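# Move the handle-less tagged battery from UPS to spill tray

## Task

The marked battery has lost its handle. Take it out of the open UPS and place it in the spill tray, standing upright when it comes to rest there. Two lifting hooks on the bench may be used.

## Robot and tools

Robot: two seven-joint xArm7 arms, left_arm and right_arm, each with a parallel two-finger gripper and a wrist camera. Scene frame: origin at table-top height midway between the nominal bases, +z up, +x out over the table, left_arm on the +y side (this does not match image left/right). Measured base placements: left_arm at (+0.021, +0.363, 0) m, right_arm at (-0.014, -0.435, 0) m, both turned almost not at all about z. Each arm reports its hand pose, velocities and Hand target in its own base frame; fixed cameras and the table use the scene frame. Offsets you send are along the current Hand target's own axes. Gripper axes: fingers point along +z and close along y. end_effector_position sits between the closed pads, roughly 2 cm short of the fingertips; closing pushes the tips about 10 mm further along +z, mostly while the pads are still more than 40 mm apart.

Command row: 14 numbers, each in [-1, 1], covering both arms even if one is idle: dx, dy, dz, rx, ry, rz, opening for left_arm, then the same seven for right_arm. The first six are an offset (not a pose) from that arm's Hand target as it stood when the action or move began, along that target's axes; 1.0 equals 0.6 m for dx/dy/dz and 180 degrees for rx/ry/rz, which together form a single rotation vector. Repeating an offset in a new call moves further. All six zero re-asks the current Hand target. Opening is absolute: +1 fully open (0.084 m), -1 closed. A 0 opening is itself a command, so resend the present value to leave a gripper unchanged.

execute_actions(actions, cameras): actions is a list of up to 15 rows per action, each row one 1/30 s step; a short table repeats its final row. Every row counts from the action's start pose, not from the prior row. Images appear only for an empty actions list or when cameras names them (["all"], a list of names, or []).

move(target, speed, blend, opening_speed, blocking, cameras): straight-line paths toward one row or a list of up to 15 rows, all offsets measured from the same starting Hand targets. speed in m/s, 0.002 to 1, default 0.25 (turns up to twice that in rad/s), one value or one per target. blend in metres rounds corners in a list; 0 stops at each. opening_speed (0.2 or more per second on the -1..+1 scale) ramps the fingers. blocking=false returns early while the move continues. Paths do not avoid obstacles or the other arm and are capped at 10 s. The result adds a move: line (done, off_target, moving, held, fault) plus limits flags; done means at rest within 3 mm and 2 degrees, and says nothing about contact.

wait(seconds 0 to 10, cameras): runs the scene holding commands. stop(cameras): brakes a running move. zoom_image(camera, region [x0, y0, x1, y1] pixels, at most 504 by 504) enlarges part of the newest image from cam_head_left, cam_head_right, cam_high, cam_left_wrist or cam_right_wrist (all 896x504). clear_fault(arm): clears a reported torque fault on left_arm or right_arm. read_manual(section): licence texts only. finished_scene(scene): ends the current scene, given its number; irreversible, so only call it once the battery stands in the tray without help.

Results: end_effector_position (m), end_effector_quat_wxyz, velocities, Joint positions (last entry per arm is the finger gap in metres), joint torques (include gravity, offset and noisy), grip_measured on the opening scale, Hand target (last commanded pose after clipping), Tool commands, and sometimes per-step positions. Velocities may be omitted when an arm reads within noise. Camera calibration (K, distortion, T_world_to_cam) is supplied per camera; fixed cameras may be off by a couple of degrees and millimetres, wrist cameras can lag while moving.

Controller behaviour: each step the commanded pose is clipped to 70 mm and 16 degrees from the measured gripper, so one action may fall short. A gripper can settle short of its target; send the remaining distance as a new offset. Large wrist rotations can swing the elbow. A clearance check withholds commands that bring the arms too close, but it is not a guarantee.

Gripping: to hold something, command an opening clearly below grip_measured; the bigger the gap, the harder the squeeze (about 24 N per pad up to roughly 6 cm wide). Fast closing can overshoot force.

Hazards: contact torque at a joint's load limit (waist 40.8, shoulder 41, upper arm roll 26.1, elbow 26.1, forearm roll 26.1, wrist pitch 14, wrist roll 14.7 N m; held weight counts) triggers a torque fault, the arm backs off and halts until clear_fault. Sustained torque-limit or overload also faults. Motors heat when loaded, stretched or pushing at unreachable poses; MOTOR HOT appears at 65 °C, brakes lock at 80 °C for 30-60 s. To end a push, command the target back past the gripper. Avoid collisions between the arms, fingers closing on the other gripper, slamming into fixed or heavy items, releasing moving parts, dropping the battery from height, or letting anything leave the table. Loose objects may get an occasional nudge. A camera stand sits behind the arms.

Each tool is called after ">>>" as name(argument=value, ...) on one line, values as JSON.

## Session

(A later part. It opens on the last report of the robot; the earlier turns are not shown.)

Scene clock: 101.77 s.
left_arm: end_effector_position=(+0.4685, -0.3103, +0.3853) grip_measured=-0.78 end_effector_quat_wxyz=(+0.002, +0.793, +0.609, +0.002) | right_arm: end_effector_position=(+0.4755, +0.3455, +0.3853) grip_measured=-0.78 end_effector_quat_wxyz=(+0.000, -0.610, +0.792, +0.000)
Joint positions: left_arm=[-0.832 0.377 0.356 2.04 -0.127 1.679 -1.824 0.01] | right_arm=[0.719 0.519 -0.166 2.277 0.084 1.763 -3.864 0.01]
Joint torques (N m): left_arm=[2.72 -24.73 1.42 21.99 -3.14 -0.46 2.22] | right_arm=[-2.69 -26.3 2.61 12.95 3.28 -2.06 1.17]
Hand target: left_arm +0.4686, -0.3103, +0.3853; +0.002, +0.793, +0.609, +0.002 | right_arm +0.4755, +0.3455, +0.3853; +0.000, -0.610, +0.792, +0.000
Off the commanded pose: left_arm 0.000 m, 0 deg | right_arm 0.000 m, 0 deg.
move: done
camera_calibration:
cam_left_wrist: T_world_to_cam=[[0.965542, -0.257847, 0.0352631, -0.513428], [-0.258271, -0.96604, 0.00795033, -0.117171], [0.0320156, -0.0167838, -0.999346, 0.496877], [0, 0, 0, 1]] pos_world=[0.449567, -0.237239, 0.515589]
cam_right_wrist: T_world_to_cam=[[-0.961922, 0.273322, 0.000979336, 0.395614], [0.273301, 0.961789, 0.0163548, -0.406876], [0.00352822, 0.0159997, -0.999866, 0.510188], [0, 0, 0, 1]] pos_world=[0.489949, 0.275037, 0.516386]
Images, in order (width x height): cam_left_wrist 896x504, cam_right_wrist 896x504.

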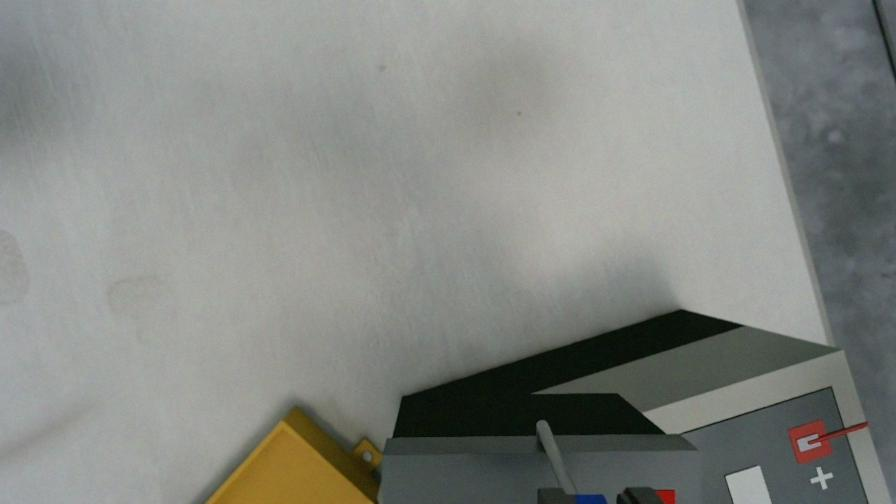

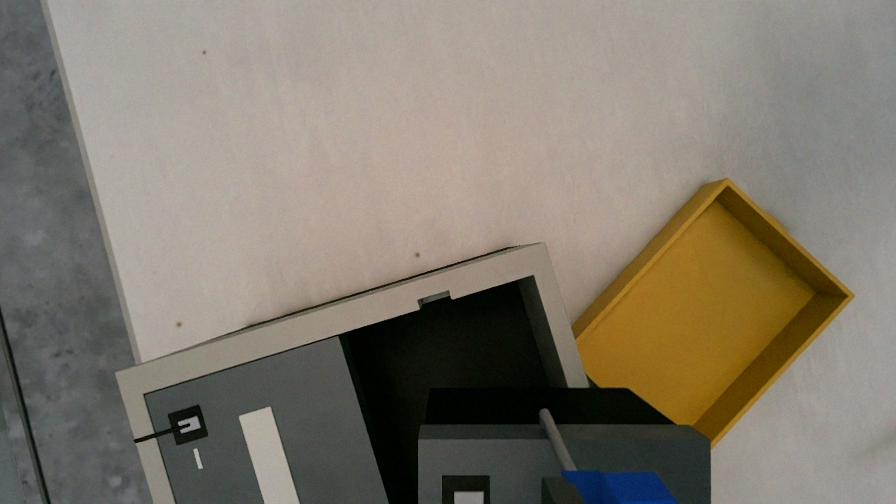

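>>> zoom_image(camera="cam_left_wrist", region=[440, 380, 664, 504])

>>> zoom_image(camera="cam_right_wrist", region=[440, 380, 664, 504])

>>> execute_actions(actions=[])

>>> zoom_image(camera="cam_head_left", region=[460, 170, 600, 330])

>>> zoom_image(camera="cam_high", region=[330, 150, 550, 290])

Scaled by 2.250 from the camera's 896x504 image, which has a finer 1280x720 frame.

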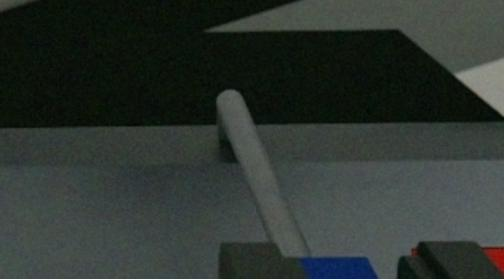

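Scaled by 2.250 from the camera's 896x504 image, which has a finer 1280x720 frame.

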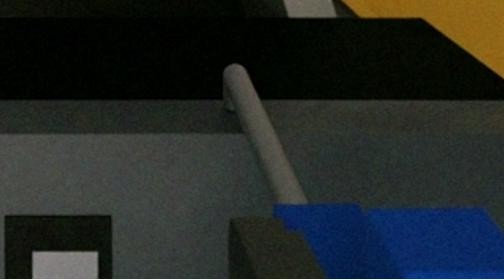

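Scene clock: 102.40 s.
left_arm: end_effector_position=(+0.4686, -0.3103, +0.3853) grip_measured=-0.78 end_effector_quat_wxyz=(+0.002, +0.793, +0.609, +0.002) | right_arm: end_effector_position=(+0.4755, +0.3455, +0.3853) grip_measured=-0.78 end_effector_quat_wxyz=(+0.000, -0.610, +0.792, +0.000)
Joint positions: left_arm=[-0.832 0.377 0.356 2.04 -0.127 1.679 -1.824 0.01] | right_arm=[0.719 0.519 -0.166 2.277 0.084 1.763 -3.864 0.01]
Joint velocities: within noise
Joint torques (N m): left_arm=[2.57 -24.87 1.18 22.17 -3.13 -0.54 2.17] | right_arm=[-2.32 -26.49 2.36 12.95 3.34 -2.18 1.14]
Motor temperatures (°C): left_arm=[28 34 34 44 32 31 33] | right_arm=[32 35 35 39 32 40 33]
Hand target: left_arm +0.4686, -0.3103, +0.3853; +0.002, +0.793, +0.609, +0.002 | right_arm +0.4755, +0.3455, +0.3853; +0.000, -0.610, +0.792, +0.000
Tool commands: left_gripper/opening=-1.0 right_gripper/opening=-1.0
Off the commanded pose: left_arm 0.000 m, 0 deg | right_arm 0.000 m, 0 deg.
camera_calibration:
cam_left_wrist: T_world_to_cam=[[0.965542, -0.257847, 0.0352631, -0.513428], [-0.258271, -0.96604, 0.00795033, -0.117171], [0.0320156, -0.0167838, -0.999346, 0.496877], [0, 0, 0, 1]] pos_world=[0.449567, -0.237239, 0.515589]
cam_right_wrist: T_world_to_cam=[[-0.961922, 0.273322, 0.000979336, 0.395614], [0.273301, 0.961789, 0.0163548, -0.406876], [0.00352822, 0.0159997, -0.999866, 0.510188], [0, 0, 0, 1]] pos_world=[0.489949, 0.275037, 0.516386]

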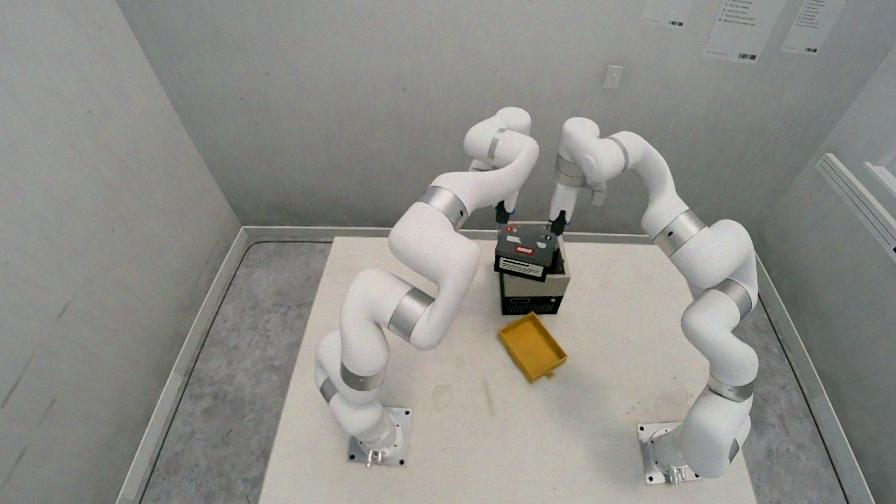

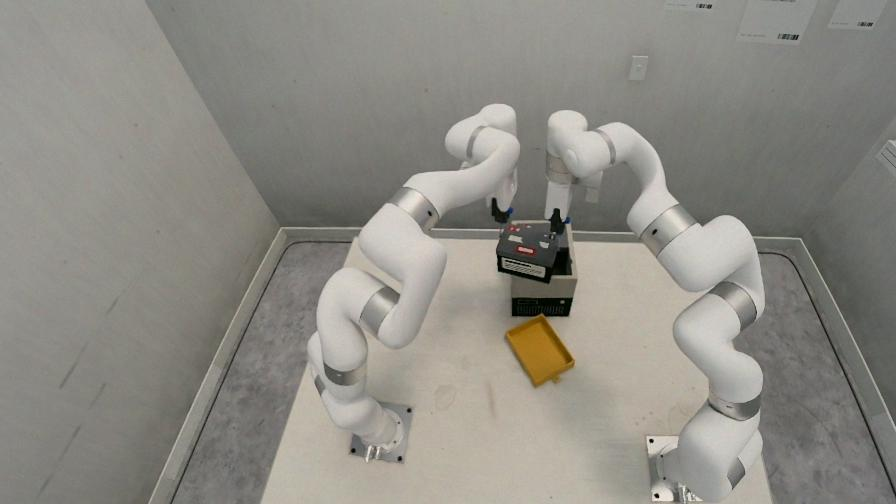

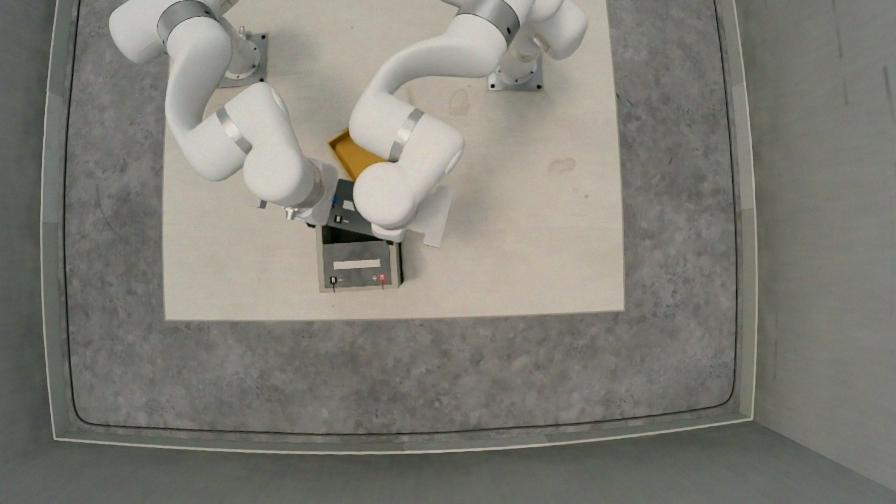

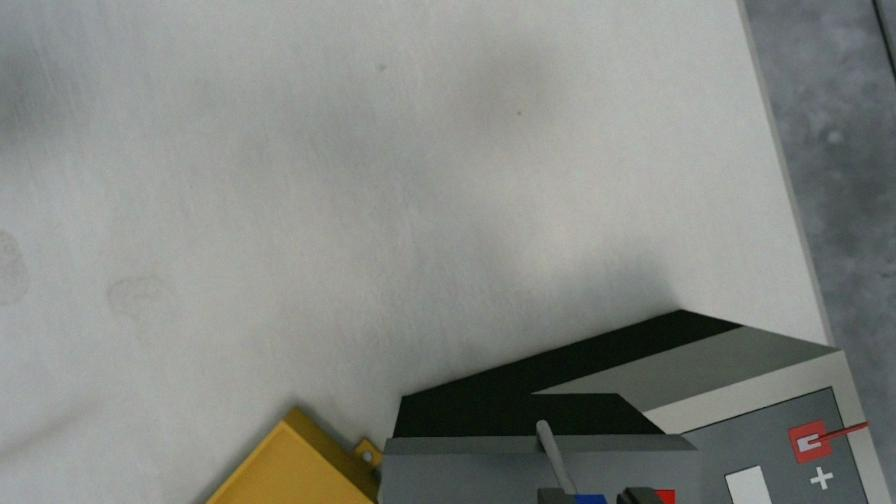

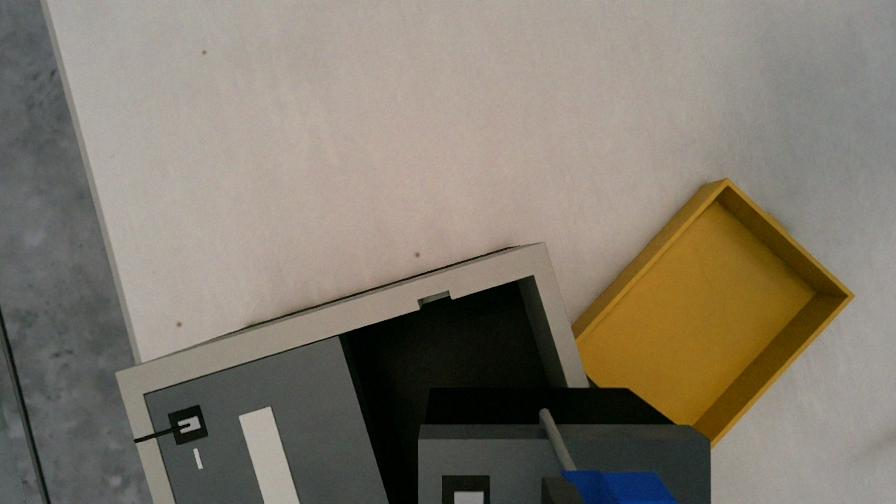

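Scaled by 3.150 from the camera's 896x504 image, which has a finer 1280x720 frame.

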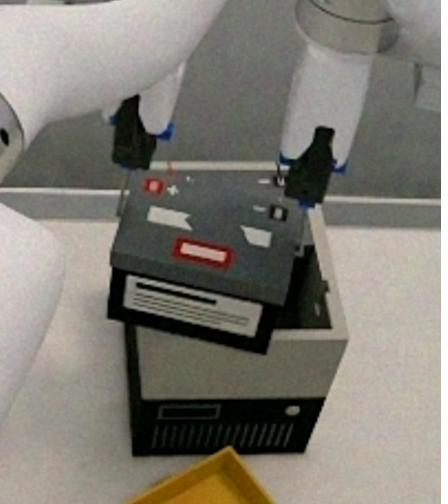

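Scaled by 2.291 from the camera's 896x504 image, which has a finer 1280x720 frame.

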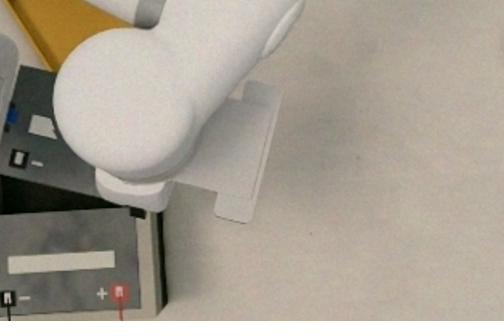

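>>> move(target=[[0.005,0,0,0,0,0,-1,0.005,0,0,0,0,0,-1],[0.005,0,0.04,0,0,0,-1,0.005,0,0.04,0,0,0,-1],[-0.003,0,0.04,0,0,0,-1,-0.003,0,0.04,0,0,0,-1]], speed=0.06, cameras=["cam_left_wrist","cam_right_wrist"])

>>> zoom_image(camera="cam_left_wrist", region=[440, 380, 664, 504])

>>> zoom_image(camera="cam_right_wrist", region=[440, 380, 664, 504])

Scene clock: 104.43 s.
left_arm: end_effector_position=(+0.4683, -0.3120, +0.3614) grip_measured=-0.78 end_effector_quat_wxyz=(+0.002, +0.793, +0.609, +0.002) | right_arm: end_effector_position=(+0.4759, +0.3472, +0.3613) grip_measured=-0.78 end_effector_quat_wxyz=(+0.000, -0.610, +0.792, +0.000)
Joint positions: left_arm=[-0.851 0.346 0.355 1.925 -0.116 1.593 -1.83 0.01] | right_arm=[0.734 0.472 -0.167 2.13 0.076 1.663 -3.863 0.01]
Joint torques (N m): left_arm=[-6.48 -23.61 -2.85 21.35 -3.32 0.19 -2.19] | right_arm=[4.69 -23.64 3.69 12.57 3.79 -1.92 1.25]
Hand target: left_arm +0.4682, -0.3120, +0.3613; +0.002, +0.793, +0.609, +0.002 | right_arm +0.4759, +0.3473, +0.3613; +0.000, -0.610, +0.792, +0.000
Off the commanded pose: left_arm 0.000 m, 0 deg | right_arm 0.000 m, 0 deg.
move: done
camera_calibration:
cam_left_wrist: T_world_to_cam=[[0.96556, -0.257749, 0.035481, -0.512848], [-0.258178, -0.966064, 0.00799693, -0.118868], [0.0322157, -0.0168819, -0.999338, 0.472754], [0, 0, 0, 1]] pos_world=[0.449267, -0.239039, 0.491588]
cam_right_wrist: T_world_to_cam=[[-0.961922, 0.273322, 0.000883147, 0.395701], [0.273299, 0.96179, 0.0163821, -0.40827], [0.0036282, 0.0159997, -0.999865, 0.486213], [0, 0, 0, 1]] pos_world=[0.490449, 0.276737, 0.492486]
Images, in order (width x height): cam_left_wrist 896x504, cam_right_wrist 896x504.

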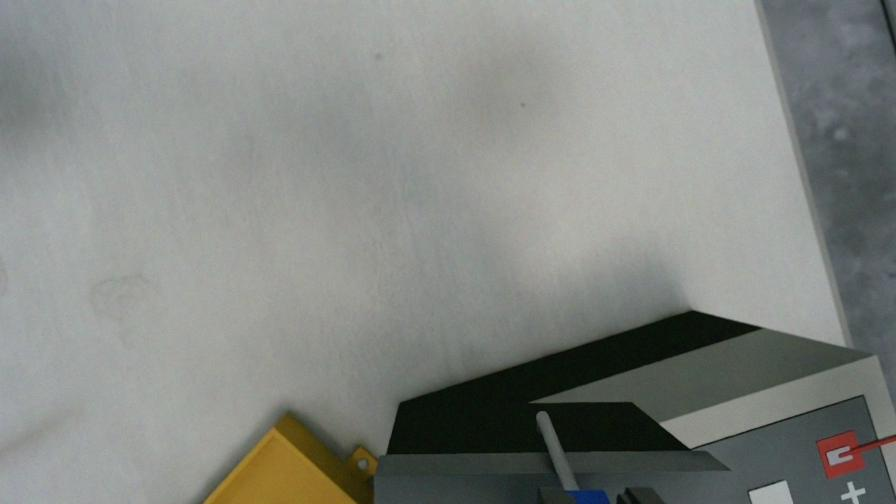

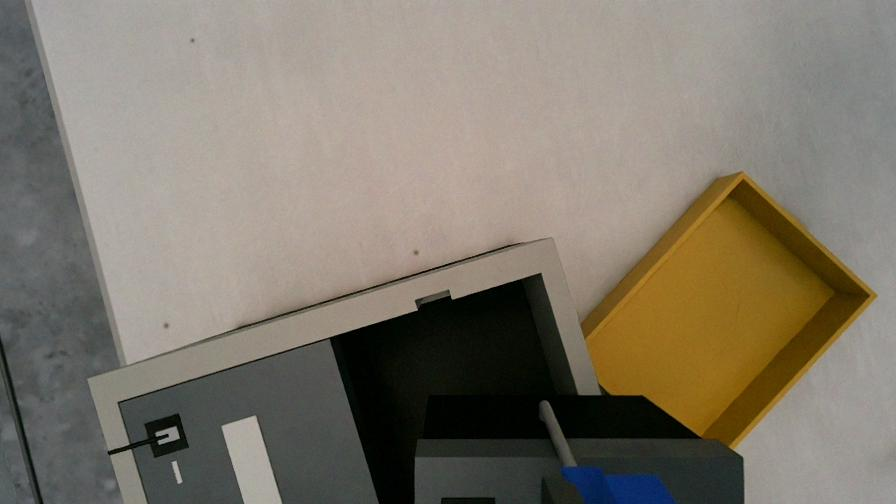

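Scaled by 2.250 from the camera's 896x504 image, which has a finer 1280x720 frame.

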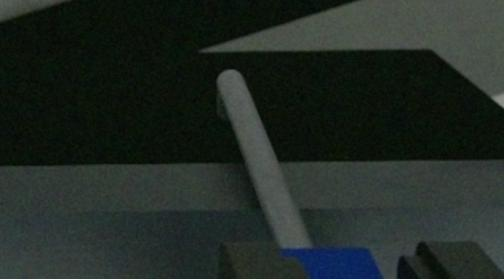

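Scaled by 2.250 from the camera's 896x504 image, which has a finer 1280x720 frame.

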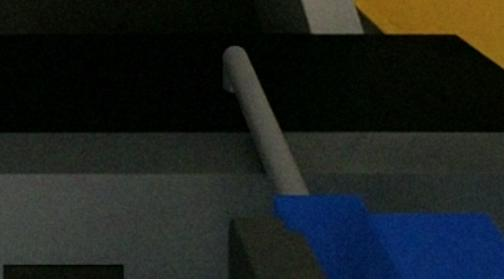

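>>> move(target=[[0.0167,0,0.005,0,0,0,-1,0.0167,0,0.005,0,0,0,-1],[0.0167,0,0.005,0,-0.0278,0,-1,0.0167,0,0.005,0,-0.0278,0,-1]], speed=0.08, cameras=["cam_left_wrist","cam_right_wrist"])

>>> zoom_image(camera="cam_left_wrist", region=[440, 380, 664, 504])

>>> zoom_image(camera="cam_right_wrist", region=[440, 380, 664, 504])

Scene clock: 106.67 s.
left_arm: end_effector_position=(+0.4708, -0.3023, +0.3584) grip_measured=-0.78 end_effector_quat_wxyz=(+0.029, +0.792, +0.609, -0.032) | right_arm: end_effector_position=(+0.4734, +0.3376, +0.3583) grip_measured=-0.78 end_effector_quat_wxyz=(+0.034, -0.610, +0.791, +0.027)
Joint positions: left_arm=[-0.813 0.299 0.357 1.845 -0.186 1.54 -1.779 0.01] | right_arm=[0.719 0.341 -0.166 1.91 0.115 1.51 -3.894 0.01]
Joint torques (N m): left_arm=[4.11 -33.09 0.21 15.19 -2.4 -3.79 2.33] | right_arm=[-3.52 -38.08 1.26 9.74 2.76 -3.6 -1.24]
Hand target: left_arm +0.4708, -0.3023, +0.3584; +0.029, +0.792, +0.609, -0.032 | right_arm +0.4734, +0.3376, +0.3583; +0.034, -0.610, +0.791, +0.027
Off the commanded pose: left_arm 0.000 m, 0 deg | right_arm 0.000 m, 0 deg.
move: done
camera_calibration:
cam_left_wrist: T_world_to_cam=[[0.966198, -0.255389, 0.0351914, -0.512207], [-0.257626, -0.961543, 0.0952082, -0.138962], [0.00952295, -0.101056, -0.994835, 0.453467], [0, 0, 0, 1]] pos_world=[0.454775, -0.218604, 0.482381]
cam_right_wrist: T_world_to_cam=[[-0.961956, 0.27319, 0.00266373, 0.395308], [0.271991, 0.956726, 0.103424, -0.42704], [0.025706, 0.100214, -0.994634, 0.442549], [0, 0, 0, 1]] pos_world=[0.485044, 0.256217, 0.483287]
Images, in order (width x height): cam_left_wrist 896x504, cam_right_wrist 896x504.

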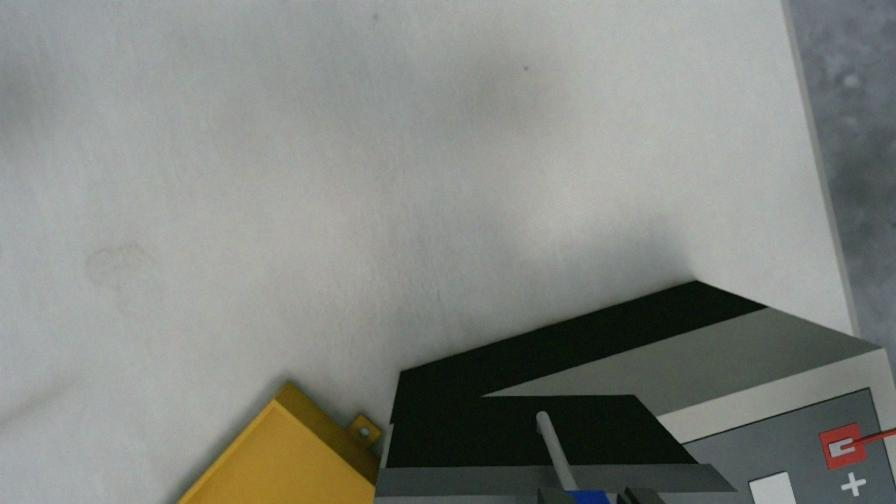

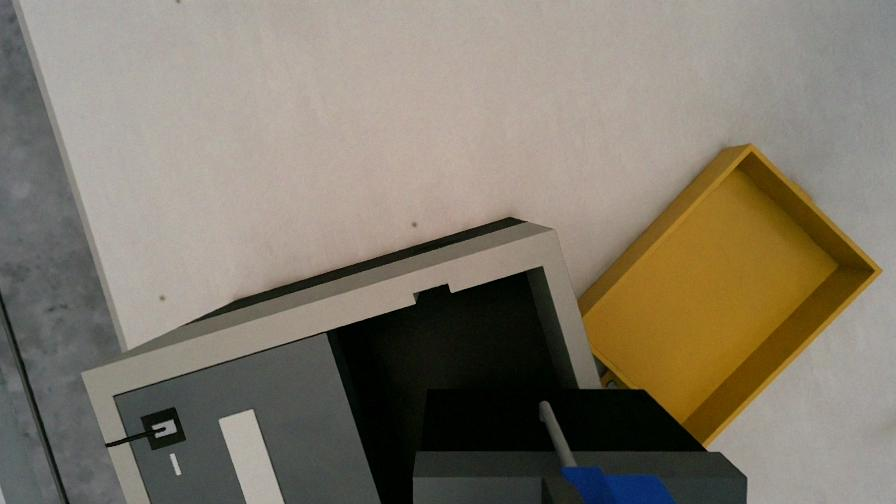

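Scaled by 2.250 from the camera's 896x504 image, which has a finer 1280x720 frame.

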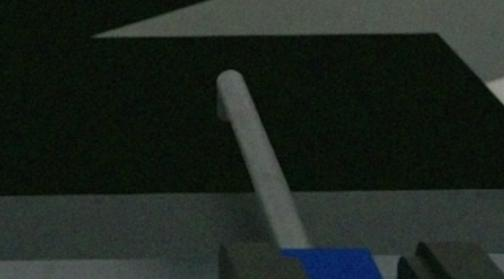

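Scaled by 2.250 from the camera's 896x504 image, which has a finer 1280x720 frame.

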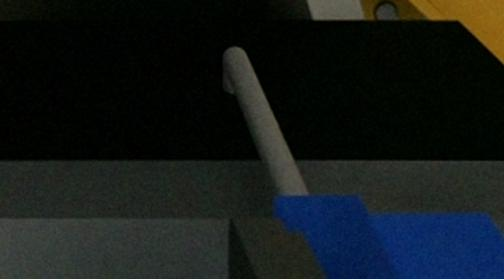

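>>> zoom_image(camera="cam_left_wrist", region=[480, 385, 600, 480])

>>> zoom_image(camera="cam_right_wrist", region=[480, 385, 600, 480])

Scaled by 4.200 from the camera's 896x504 image, which has a finer 1280x720 frame.

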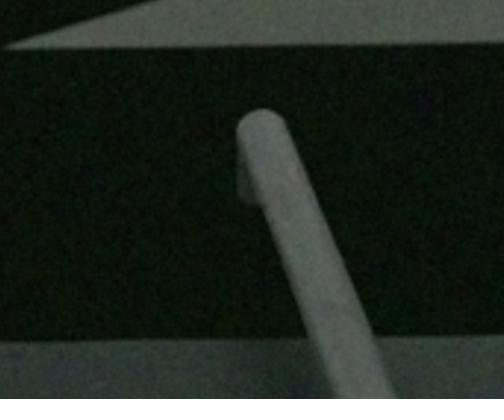

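Scaled by 4.200 from the camera's 896x504 image, which has a finer 1280x720 frame.

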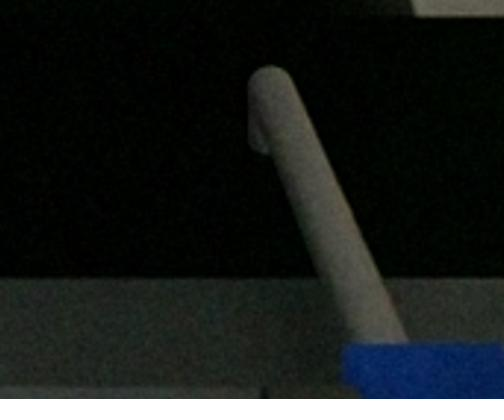

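>>> move(target=[[-0.0085,0,0,0,0,0,-1,-0.0085,0,0,0,0,0,-1],[-0.0085,0,-0.022,0,0,0,-1,-0.0085,0,-0.022,0,0,0,-1]], speed=0.05, cameras=["cam_left_wrist","cam_right_wrist"])

>>> zoom_image(camera="cam_left_wrist", region=[480, 385, 600, 480])

>>> zoom_image(camera="cam_right_wrist", region=[480, 385, 600, 480])

Scene clock: 109.67 s.
left_arm: end_effector_position=(+0.4697, -0.3061, +0.3719) grip_measured=-0.78 end_effector_quat_wxyz=(+0.029, +0.792, +0.609, -0.032) | right_arm: end_effector_position=(+0.4744, +0.3414, +0.3719) grip_measured=-0.78 end_effector_quat_wxyz=(+0.034, -0.610, +0.791, +0.027)
Joint positions: left_arm=[-0.809 0.317 0.355 1.91 -0.192 1.587 -1.788 0.01] | right_arm=[0.716 0.37 -0.165 1.992 0.119 1.562 -3.888 0.01]
Joint torques (N m): left_arm=[4.27 -22.97 4.57 21.45 -2.27 0.03 -0.41] | right_arm=[-3.54 -23.24 -4.5 12.87 2.93 -0.78 1.15]
Hand target: left_arm +0.4697, -0.3061, +0.3719; +0.029, +0.792, +0.609, -0.032 | right_arm +0.4744, +0.3414, +0.3719; +0.034, -0.610, +0.791, +0.027
Off the commanded pose: left_arm 0.000 m, 0 deg | right_arm 0.000 m, 0 deg.
move: done
camera_calibration:
cam_left_wrist: T_world_to_cam=[[0.966229, -0.255271, 0.0351796, -0.512576], [-0.257508, -0.961574, 0.0952102, -0.144256], [0.00952334, -0.101054, -0.994835, 0.466624], [0, 0, 0, 1]] pos_world=[0.453675, -0.222405, 0.495981]
cam_right_wrist: T_world_to_cam=[[-0.961956, 0.27319, 0.00266344, 0.395196], [0.27199, 0.956725, 0.103433, -0.432358], [0.0257085, 0.100222, -0.994633, 0.455665], [0, 0, 0, 1]] pos_world=[0.486044, 0.260017, 0.496887]
Images, in order (width x height): cam_left_wrist 896x504, cam_right_wrist 896x504.

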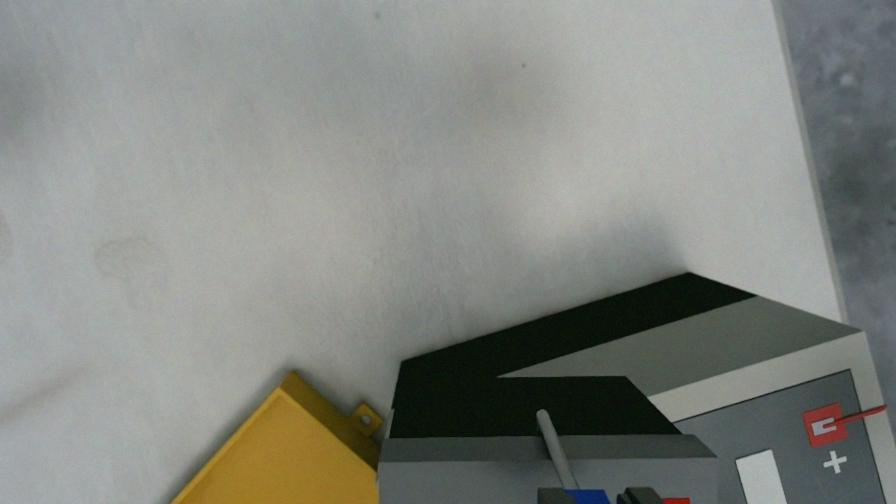

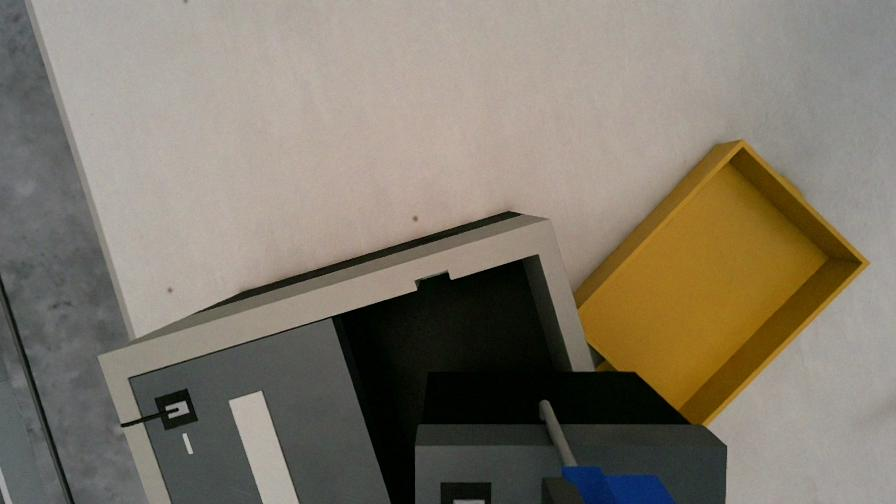

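Scaled by 4.200 from the camera's 896x504 image, which has a finer 1280x720 frame.

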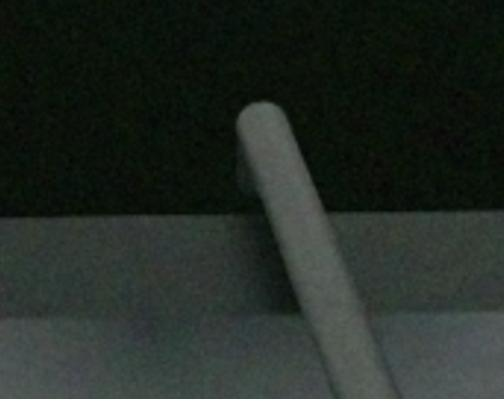

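Scaled by 4.200 from the camera's 896x504 image, which has a finer 1280x720 frame.

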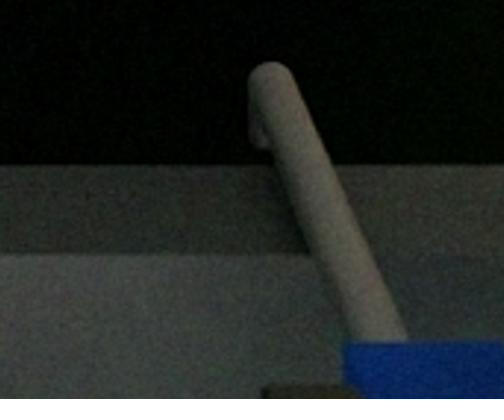

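>>> move(target=[[-0.005,0,0.004,0,0,0,-1,-0.0065,0,0.004,0,0,0,-1],[-0.005,0,-0.018,0,0,0,-1,-0.0065,0,-0.018,0,0,0,-1]], speed=0.04, cameras=["cam_left_wrist","cam_right_wrist"])

>>> zoom_image(camera="cam_left_wrist", region=[480, 385, 600, 480])

>>> zoom_image(camera="cam_right_wrist", region=[480, 385, 600, 480])

Scene clock: 111.27 s.
left_arm: end_effector_position=(+0.4691, -0.3081, +0.3830) grip_measured=-0.78 end_effector_quat_wxyz=(+0.029, +0.792, +0.609, -0.032) | right_arm: end_effector_position=(+0.4751, +0.3443, +0.3830) grip_measured=-0.78 end_effector_quat_wxyz=(+0.035, -0.610, +0.791, +0.027)
Joint positions: left_arm=[-0.804 0.334 0.354 1.965 -0.197 1.626 -1.793 0.01] | right_arm=[0.712 0.398 -0.163 2.066 0.123 1.608 -3.883 0.01]
Joint torques (N m): left_arm=[4.39 -23.8 4.38 21.13 -2.43 -0.01 0.32] | right_arm=[-3.77 -23.73 -4.03 12.54 2.6 -1.08 1.33]
Hand target: left_arm +0.4691, -0.3081, +0.3830; +0.029, +0.792, +0.609, -0.032 | right_arm +0.4751, +0.3442, +0.3830; +0.034, -0.610, +0.791, +0.027
Off the commanded pose: left_arm 0.000 m, 0 deg | right_arm 0.000 m, 0 deg.
move: done
camera_calibration:
cam_left_wrist: T_world_to_cam=[[0.966254, -0.255178, 0.0351702, -0.512879], [-0.257414, -0.961599, 0.0952119, -0.14743], [0.00952365, -0.101052, -0.994836, 0.477371], [0, 0, 0, 1]] pos_world=[0.453075, -0.224405, 0.506981]
cam_right_wrist: T_world_to_cam=[[-0.961955, 0.273195, 0.00259483, 0.39508], [0.271986, 0.956713, 0.103555, -0.436528], [0.0258082, 0.100321, -0.99462, 0.466317], [0, 0, 0, 1]] pos_world=[0.486744, 0.262917, 0.507987]
Images, in order (width x height): cam_left_wrist 896x504, cam_right_wrist 896x504.

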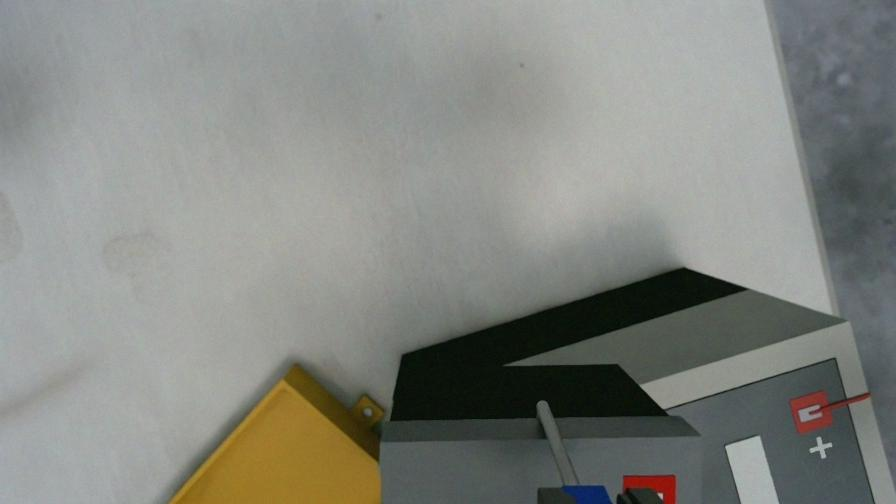

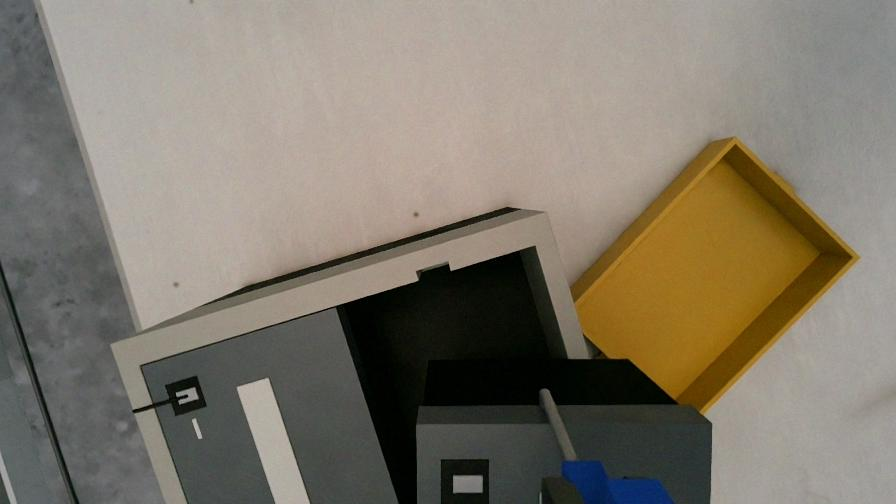

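Scaled by 4.200 from the camera's 896x504 image, which has a finer 1280x720 frame.

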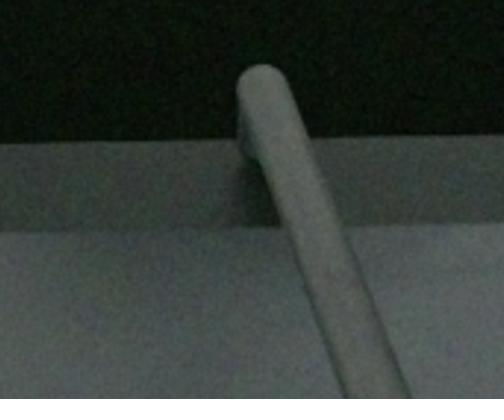

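Scaled by 4.200 from the camera's 896x504 image, which has a finer 1280x720 frame.

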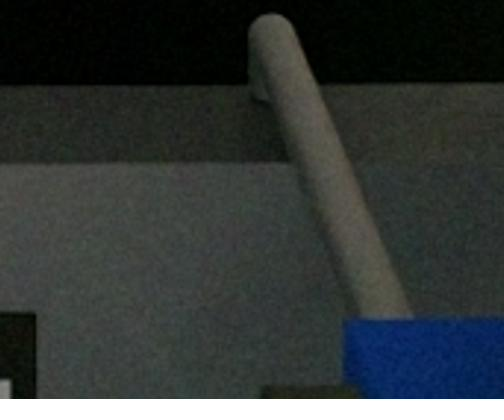

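>>> move(target=[[0.012,0,0.0,0,0,0,-1,0.014,0,0.0,0,0,0,-1],[0.012,0.005,0.045,0,0,0,-1,0.014,0.0092,0.045,0,0,0,-1],[0.003,0.005,0.045,0,0,0,-1,0.005,0.0092,0.045,0,0,0,-1]], speed=0.08, cameras=["cam_left_wrist","cam_right_wrist"])

>>> zoom_image(camera="cam_left_wrist", region=[480, 385, 600, 480])

>>> zoom_image(camera="cam_right_wrist", region=[480, 385, 600, 480])

Scene clock: 113.57 s.
left_arm: end_effector_position=(+0.4721, -0.3094, +0.3560) grip_measured=-0.78 end_effector_quat_wxyz=(+0.029, +0.792, +0.609, -0.032) | right_arm: end_effector_position=(+0.4696, +0.3450, +0.3558) grip_measured=-0.78 end_effector_quat_wxyz=(+0.035, -0.610, +0.791, +0.027)
Joint positions: left_arm=[-0.815 0.317 0.353 1.862 -0.191 1.539 -1.787 0.01] | right_arm=[0.73 0.343 -0.161 1.906 0.113 1.502 -3.879 0.01]
Joint torques (N m): left_arm=[-4.64 -23.19 -0.32 21.45 -2.69 0.22 -2.21] | right_arm=[2.82 -22.75 1.19 12.78 2.73 -0.92 1.23]
Hand target: left_arm +0.4721, -0.3094, +0.3559; +0.029, +0.792, +0.609, -0.032 | right_arm +0.4696, +0.3450, +0.3558; +0.034, -0.610, +0.791, +0.027
Off the commanded pose: left_arm 0.000 m, 0 deg | right_arm 0.000 m, 0 deg.
move: done
camera_calibration:
cam_left_wrist: T_world_to_cam=[[0.966196, -0.25537, 0.0353837, -0.515182], [-0.257626, -0.961548, 0.0951569, -0.145228], [0.00972293, -0.101056, -0.994833, 0.450258], [0, 0, 0, 1]] pos_world=[0.455975, -0.225704, 0.47998]
cam_right_wrist: T_world_to_cam=[[-0.961955, 0.273195, 0.00259483, 0.389641], [0.271986, 0.956713, 0.103555, -0.432991], [0.0258082, 0.100321, -0.99462, 0.439424], [0, 0, 0, 1]] pos_world=[0.481244, 0.263717, 0.480887]
Images, in order (width x height): cam_left_wrist 896x504, cam_right_wrist 896x504.

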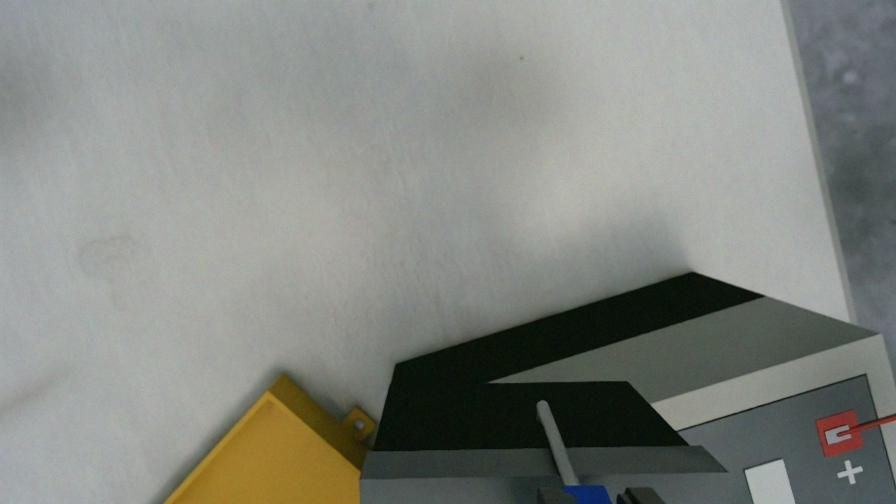

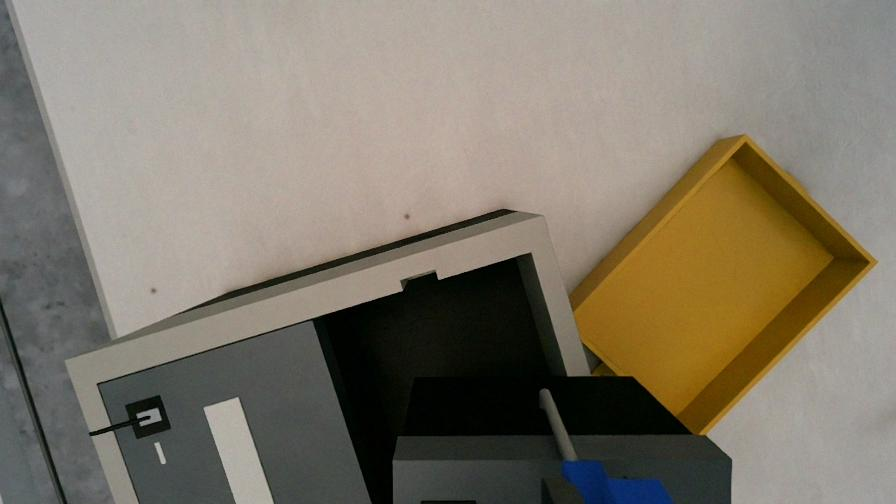

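Scaled by 4.200 from the camera's 896x504 image, which has a finer 1280x720 frame.

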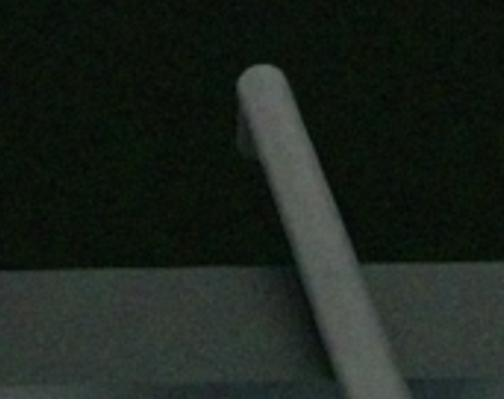

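Scaled by 4.200 from the camera's 896x504 image, which has a finer 1280x720 frame.

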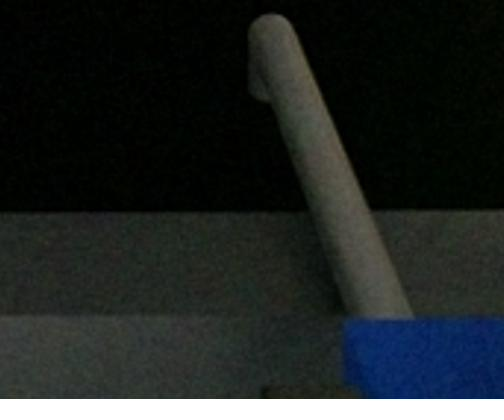

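>>> move(target=[[0.005,0,0.0,0,0,0,-1,0.005,0,0.0,0,0,0,-1],[0.018,0,0.003,0,-0.0333,0,-1,0.018,0,0.003,0,-0.0333,0,-1],[0.010,0,0.003,0,-0.0333,0,-1,0.010,0,0.003,0,-0.0333,0,-1]], speed=0.08, cameras=["cam_left_wrist","cam_right_wrist"])

>>> zoom_image(camera="cam_left_wrist", region=[480, 385, 600, 480])

>>> zoom_image(camera="cam_right_wrist", region=[480, 385, 600, 480])

Scene clock: 115.70 s.
left_arm: end_effector_position=(+0.4737, -0.3038, +0.3537) grip_measured=-0.78 end_effector_quat_wxyz=(+0.061, +0.789, +0.606, -0.074) | right_arm: end_effector_position=(+0.4682, +0.3393, +0.3535) grip_measured=-0.78 end_effector_quat_wxyz=(+0.076, -0.608, +0.788, +0.058)
Joint positions: left_arm=[-0.774 0.277 0.353 1.789 -0.282 1.491 -1.728 0.01] | right_arm=[0.71 0.237 -0.161 1.727 0.173 1.355 -3.925 0.01]
Joint torques (N m): left_arm=[-5.98 -21.87 -2.2 21.69 -3.14 0.17 -2.27] | right_arm=[4.39 -20.63 3.61 13.17 3.45 -1.74 1.23]
Hand target: left_arm +0.4736, -0.3038, +0.3536; +0.060, +0.789, +0.606, -0.074 | right_arm +0.4681, +0.3394, +0.3535; +0.076, -0.608, +0.788, +0.058
Off the commanded pose: left_arm 0.000 m, 0 deg | right_arm 0.000 m, 0 deg.
move: done
camera_calibration:
cam_left_wrist: T_world_to_cam=[[0.967019, -0.252259, 0.0352201, -0.514541], [-0.254153, -0.946545, 0.198644, -0.172786], [-0.0167724, -0.201044, -0.979439, 0.425303], [0, 0, 0, 1]] pos_world=[0.46079, -0.207843, 0.469004]
cam_right_wrist: T_world_to_cam=[[-0.962014, 0.272961, 0.00457302, 0.389292], [0.267975, 0.940977, 0.206763, -0.456146], [0.0521353, 0.200135, -0.97838, 0.38575], [0, 0, 0, 1]] pos_world=[0.476629, 0.245759, 0.469944]
Images, in order (width x height): cam_left_wrist 896x504, cam_right_wrist 896x504.

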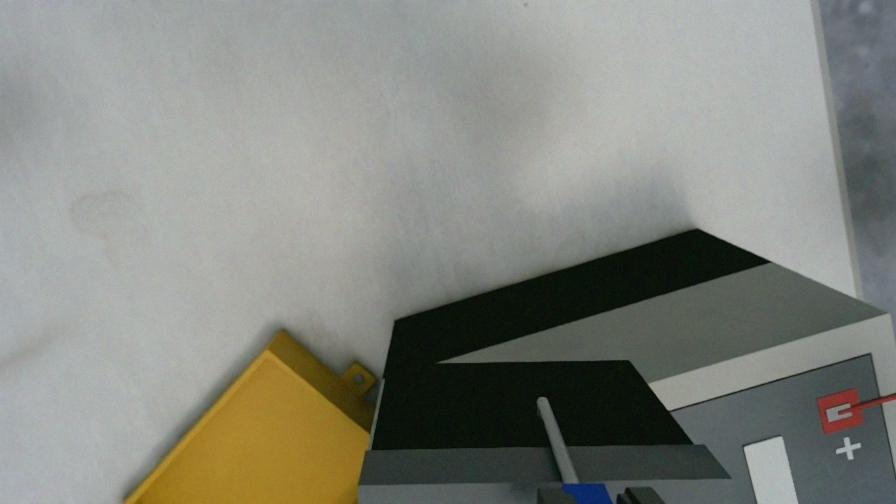

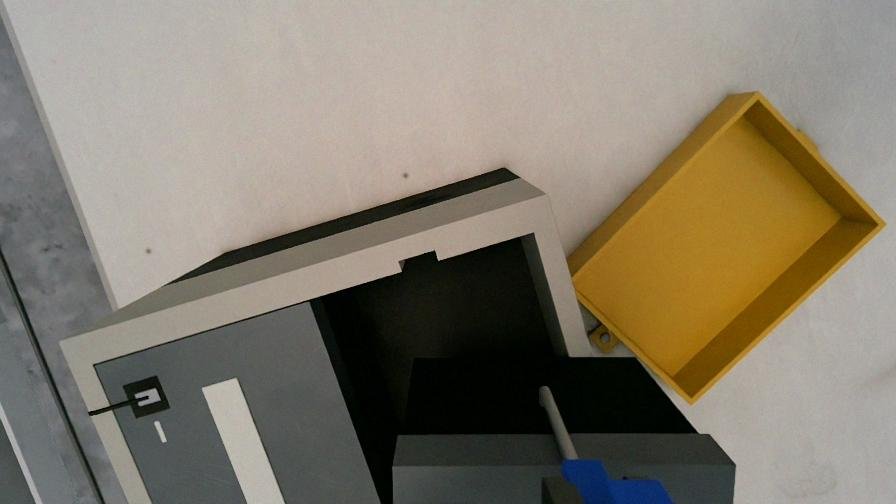

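Scaled by 4.200 from the camera's 896x504 image, which has a finer 1280x720 frame.

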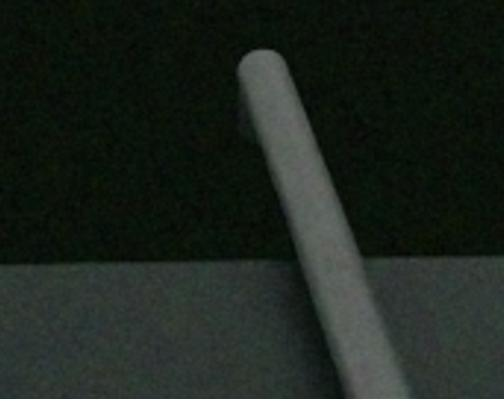

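Scaled by 4.200 from the camera's 896x504 image, which has a finer 1280x720 frame.

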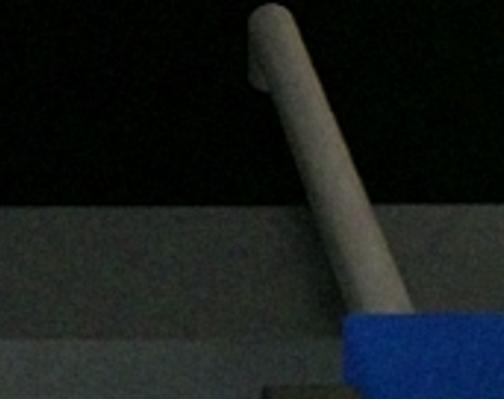

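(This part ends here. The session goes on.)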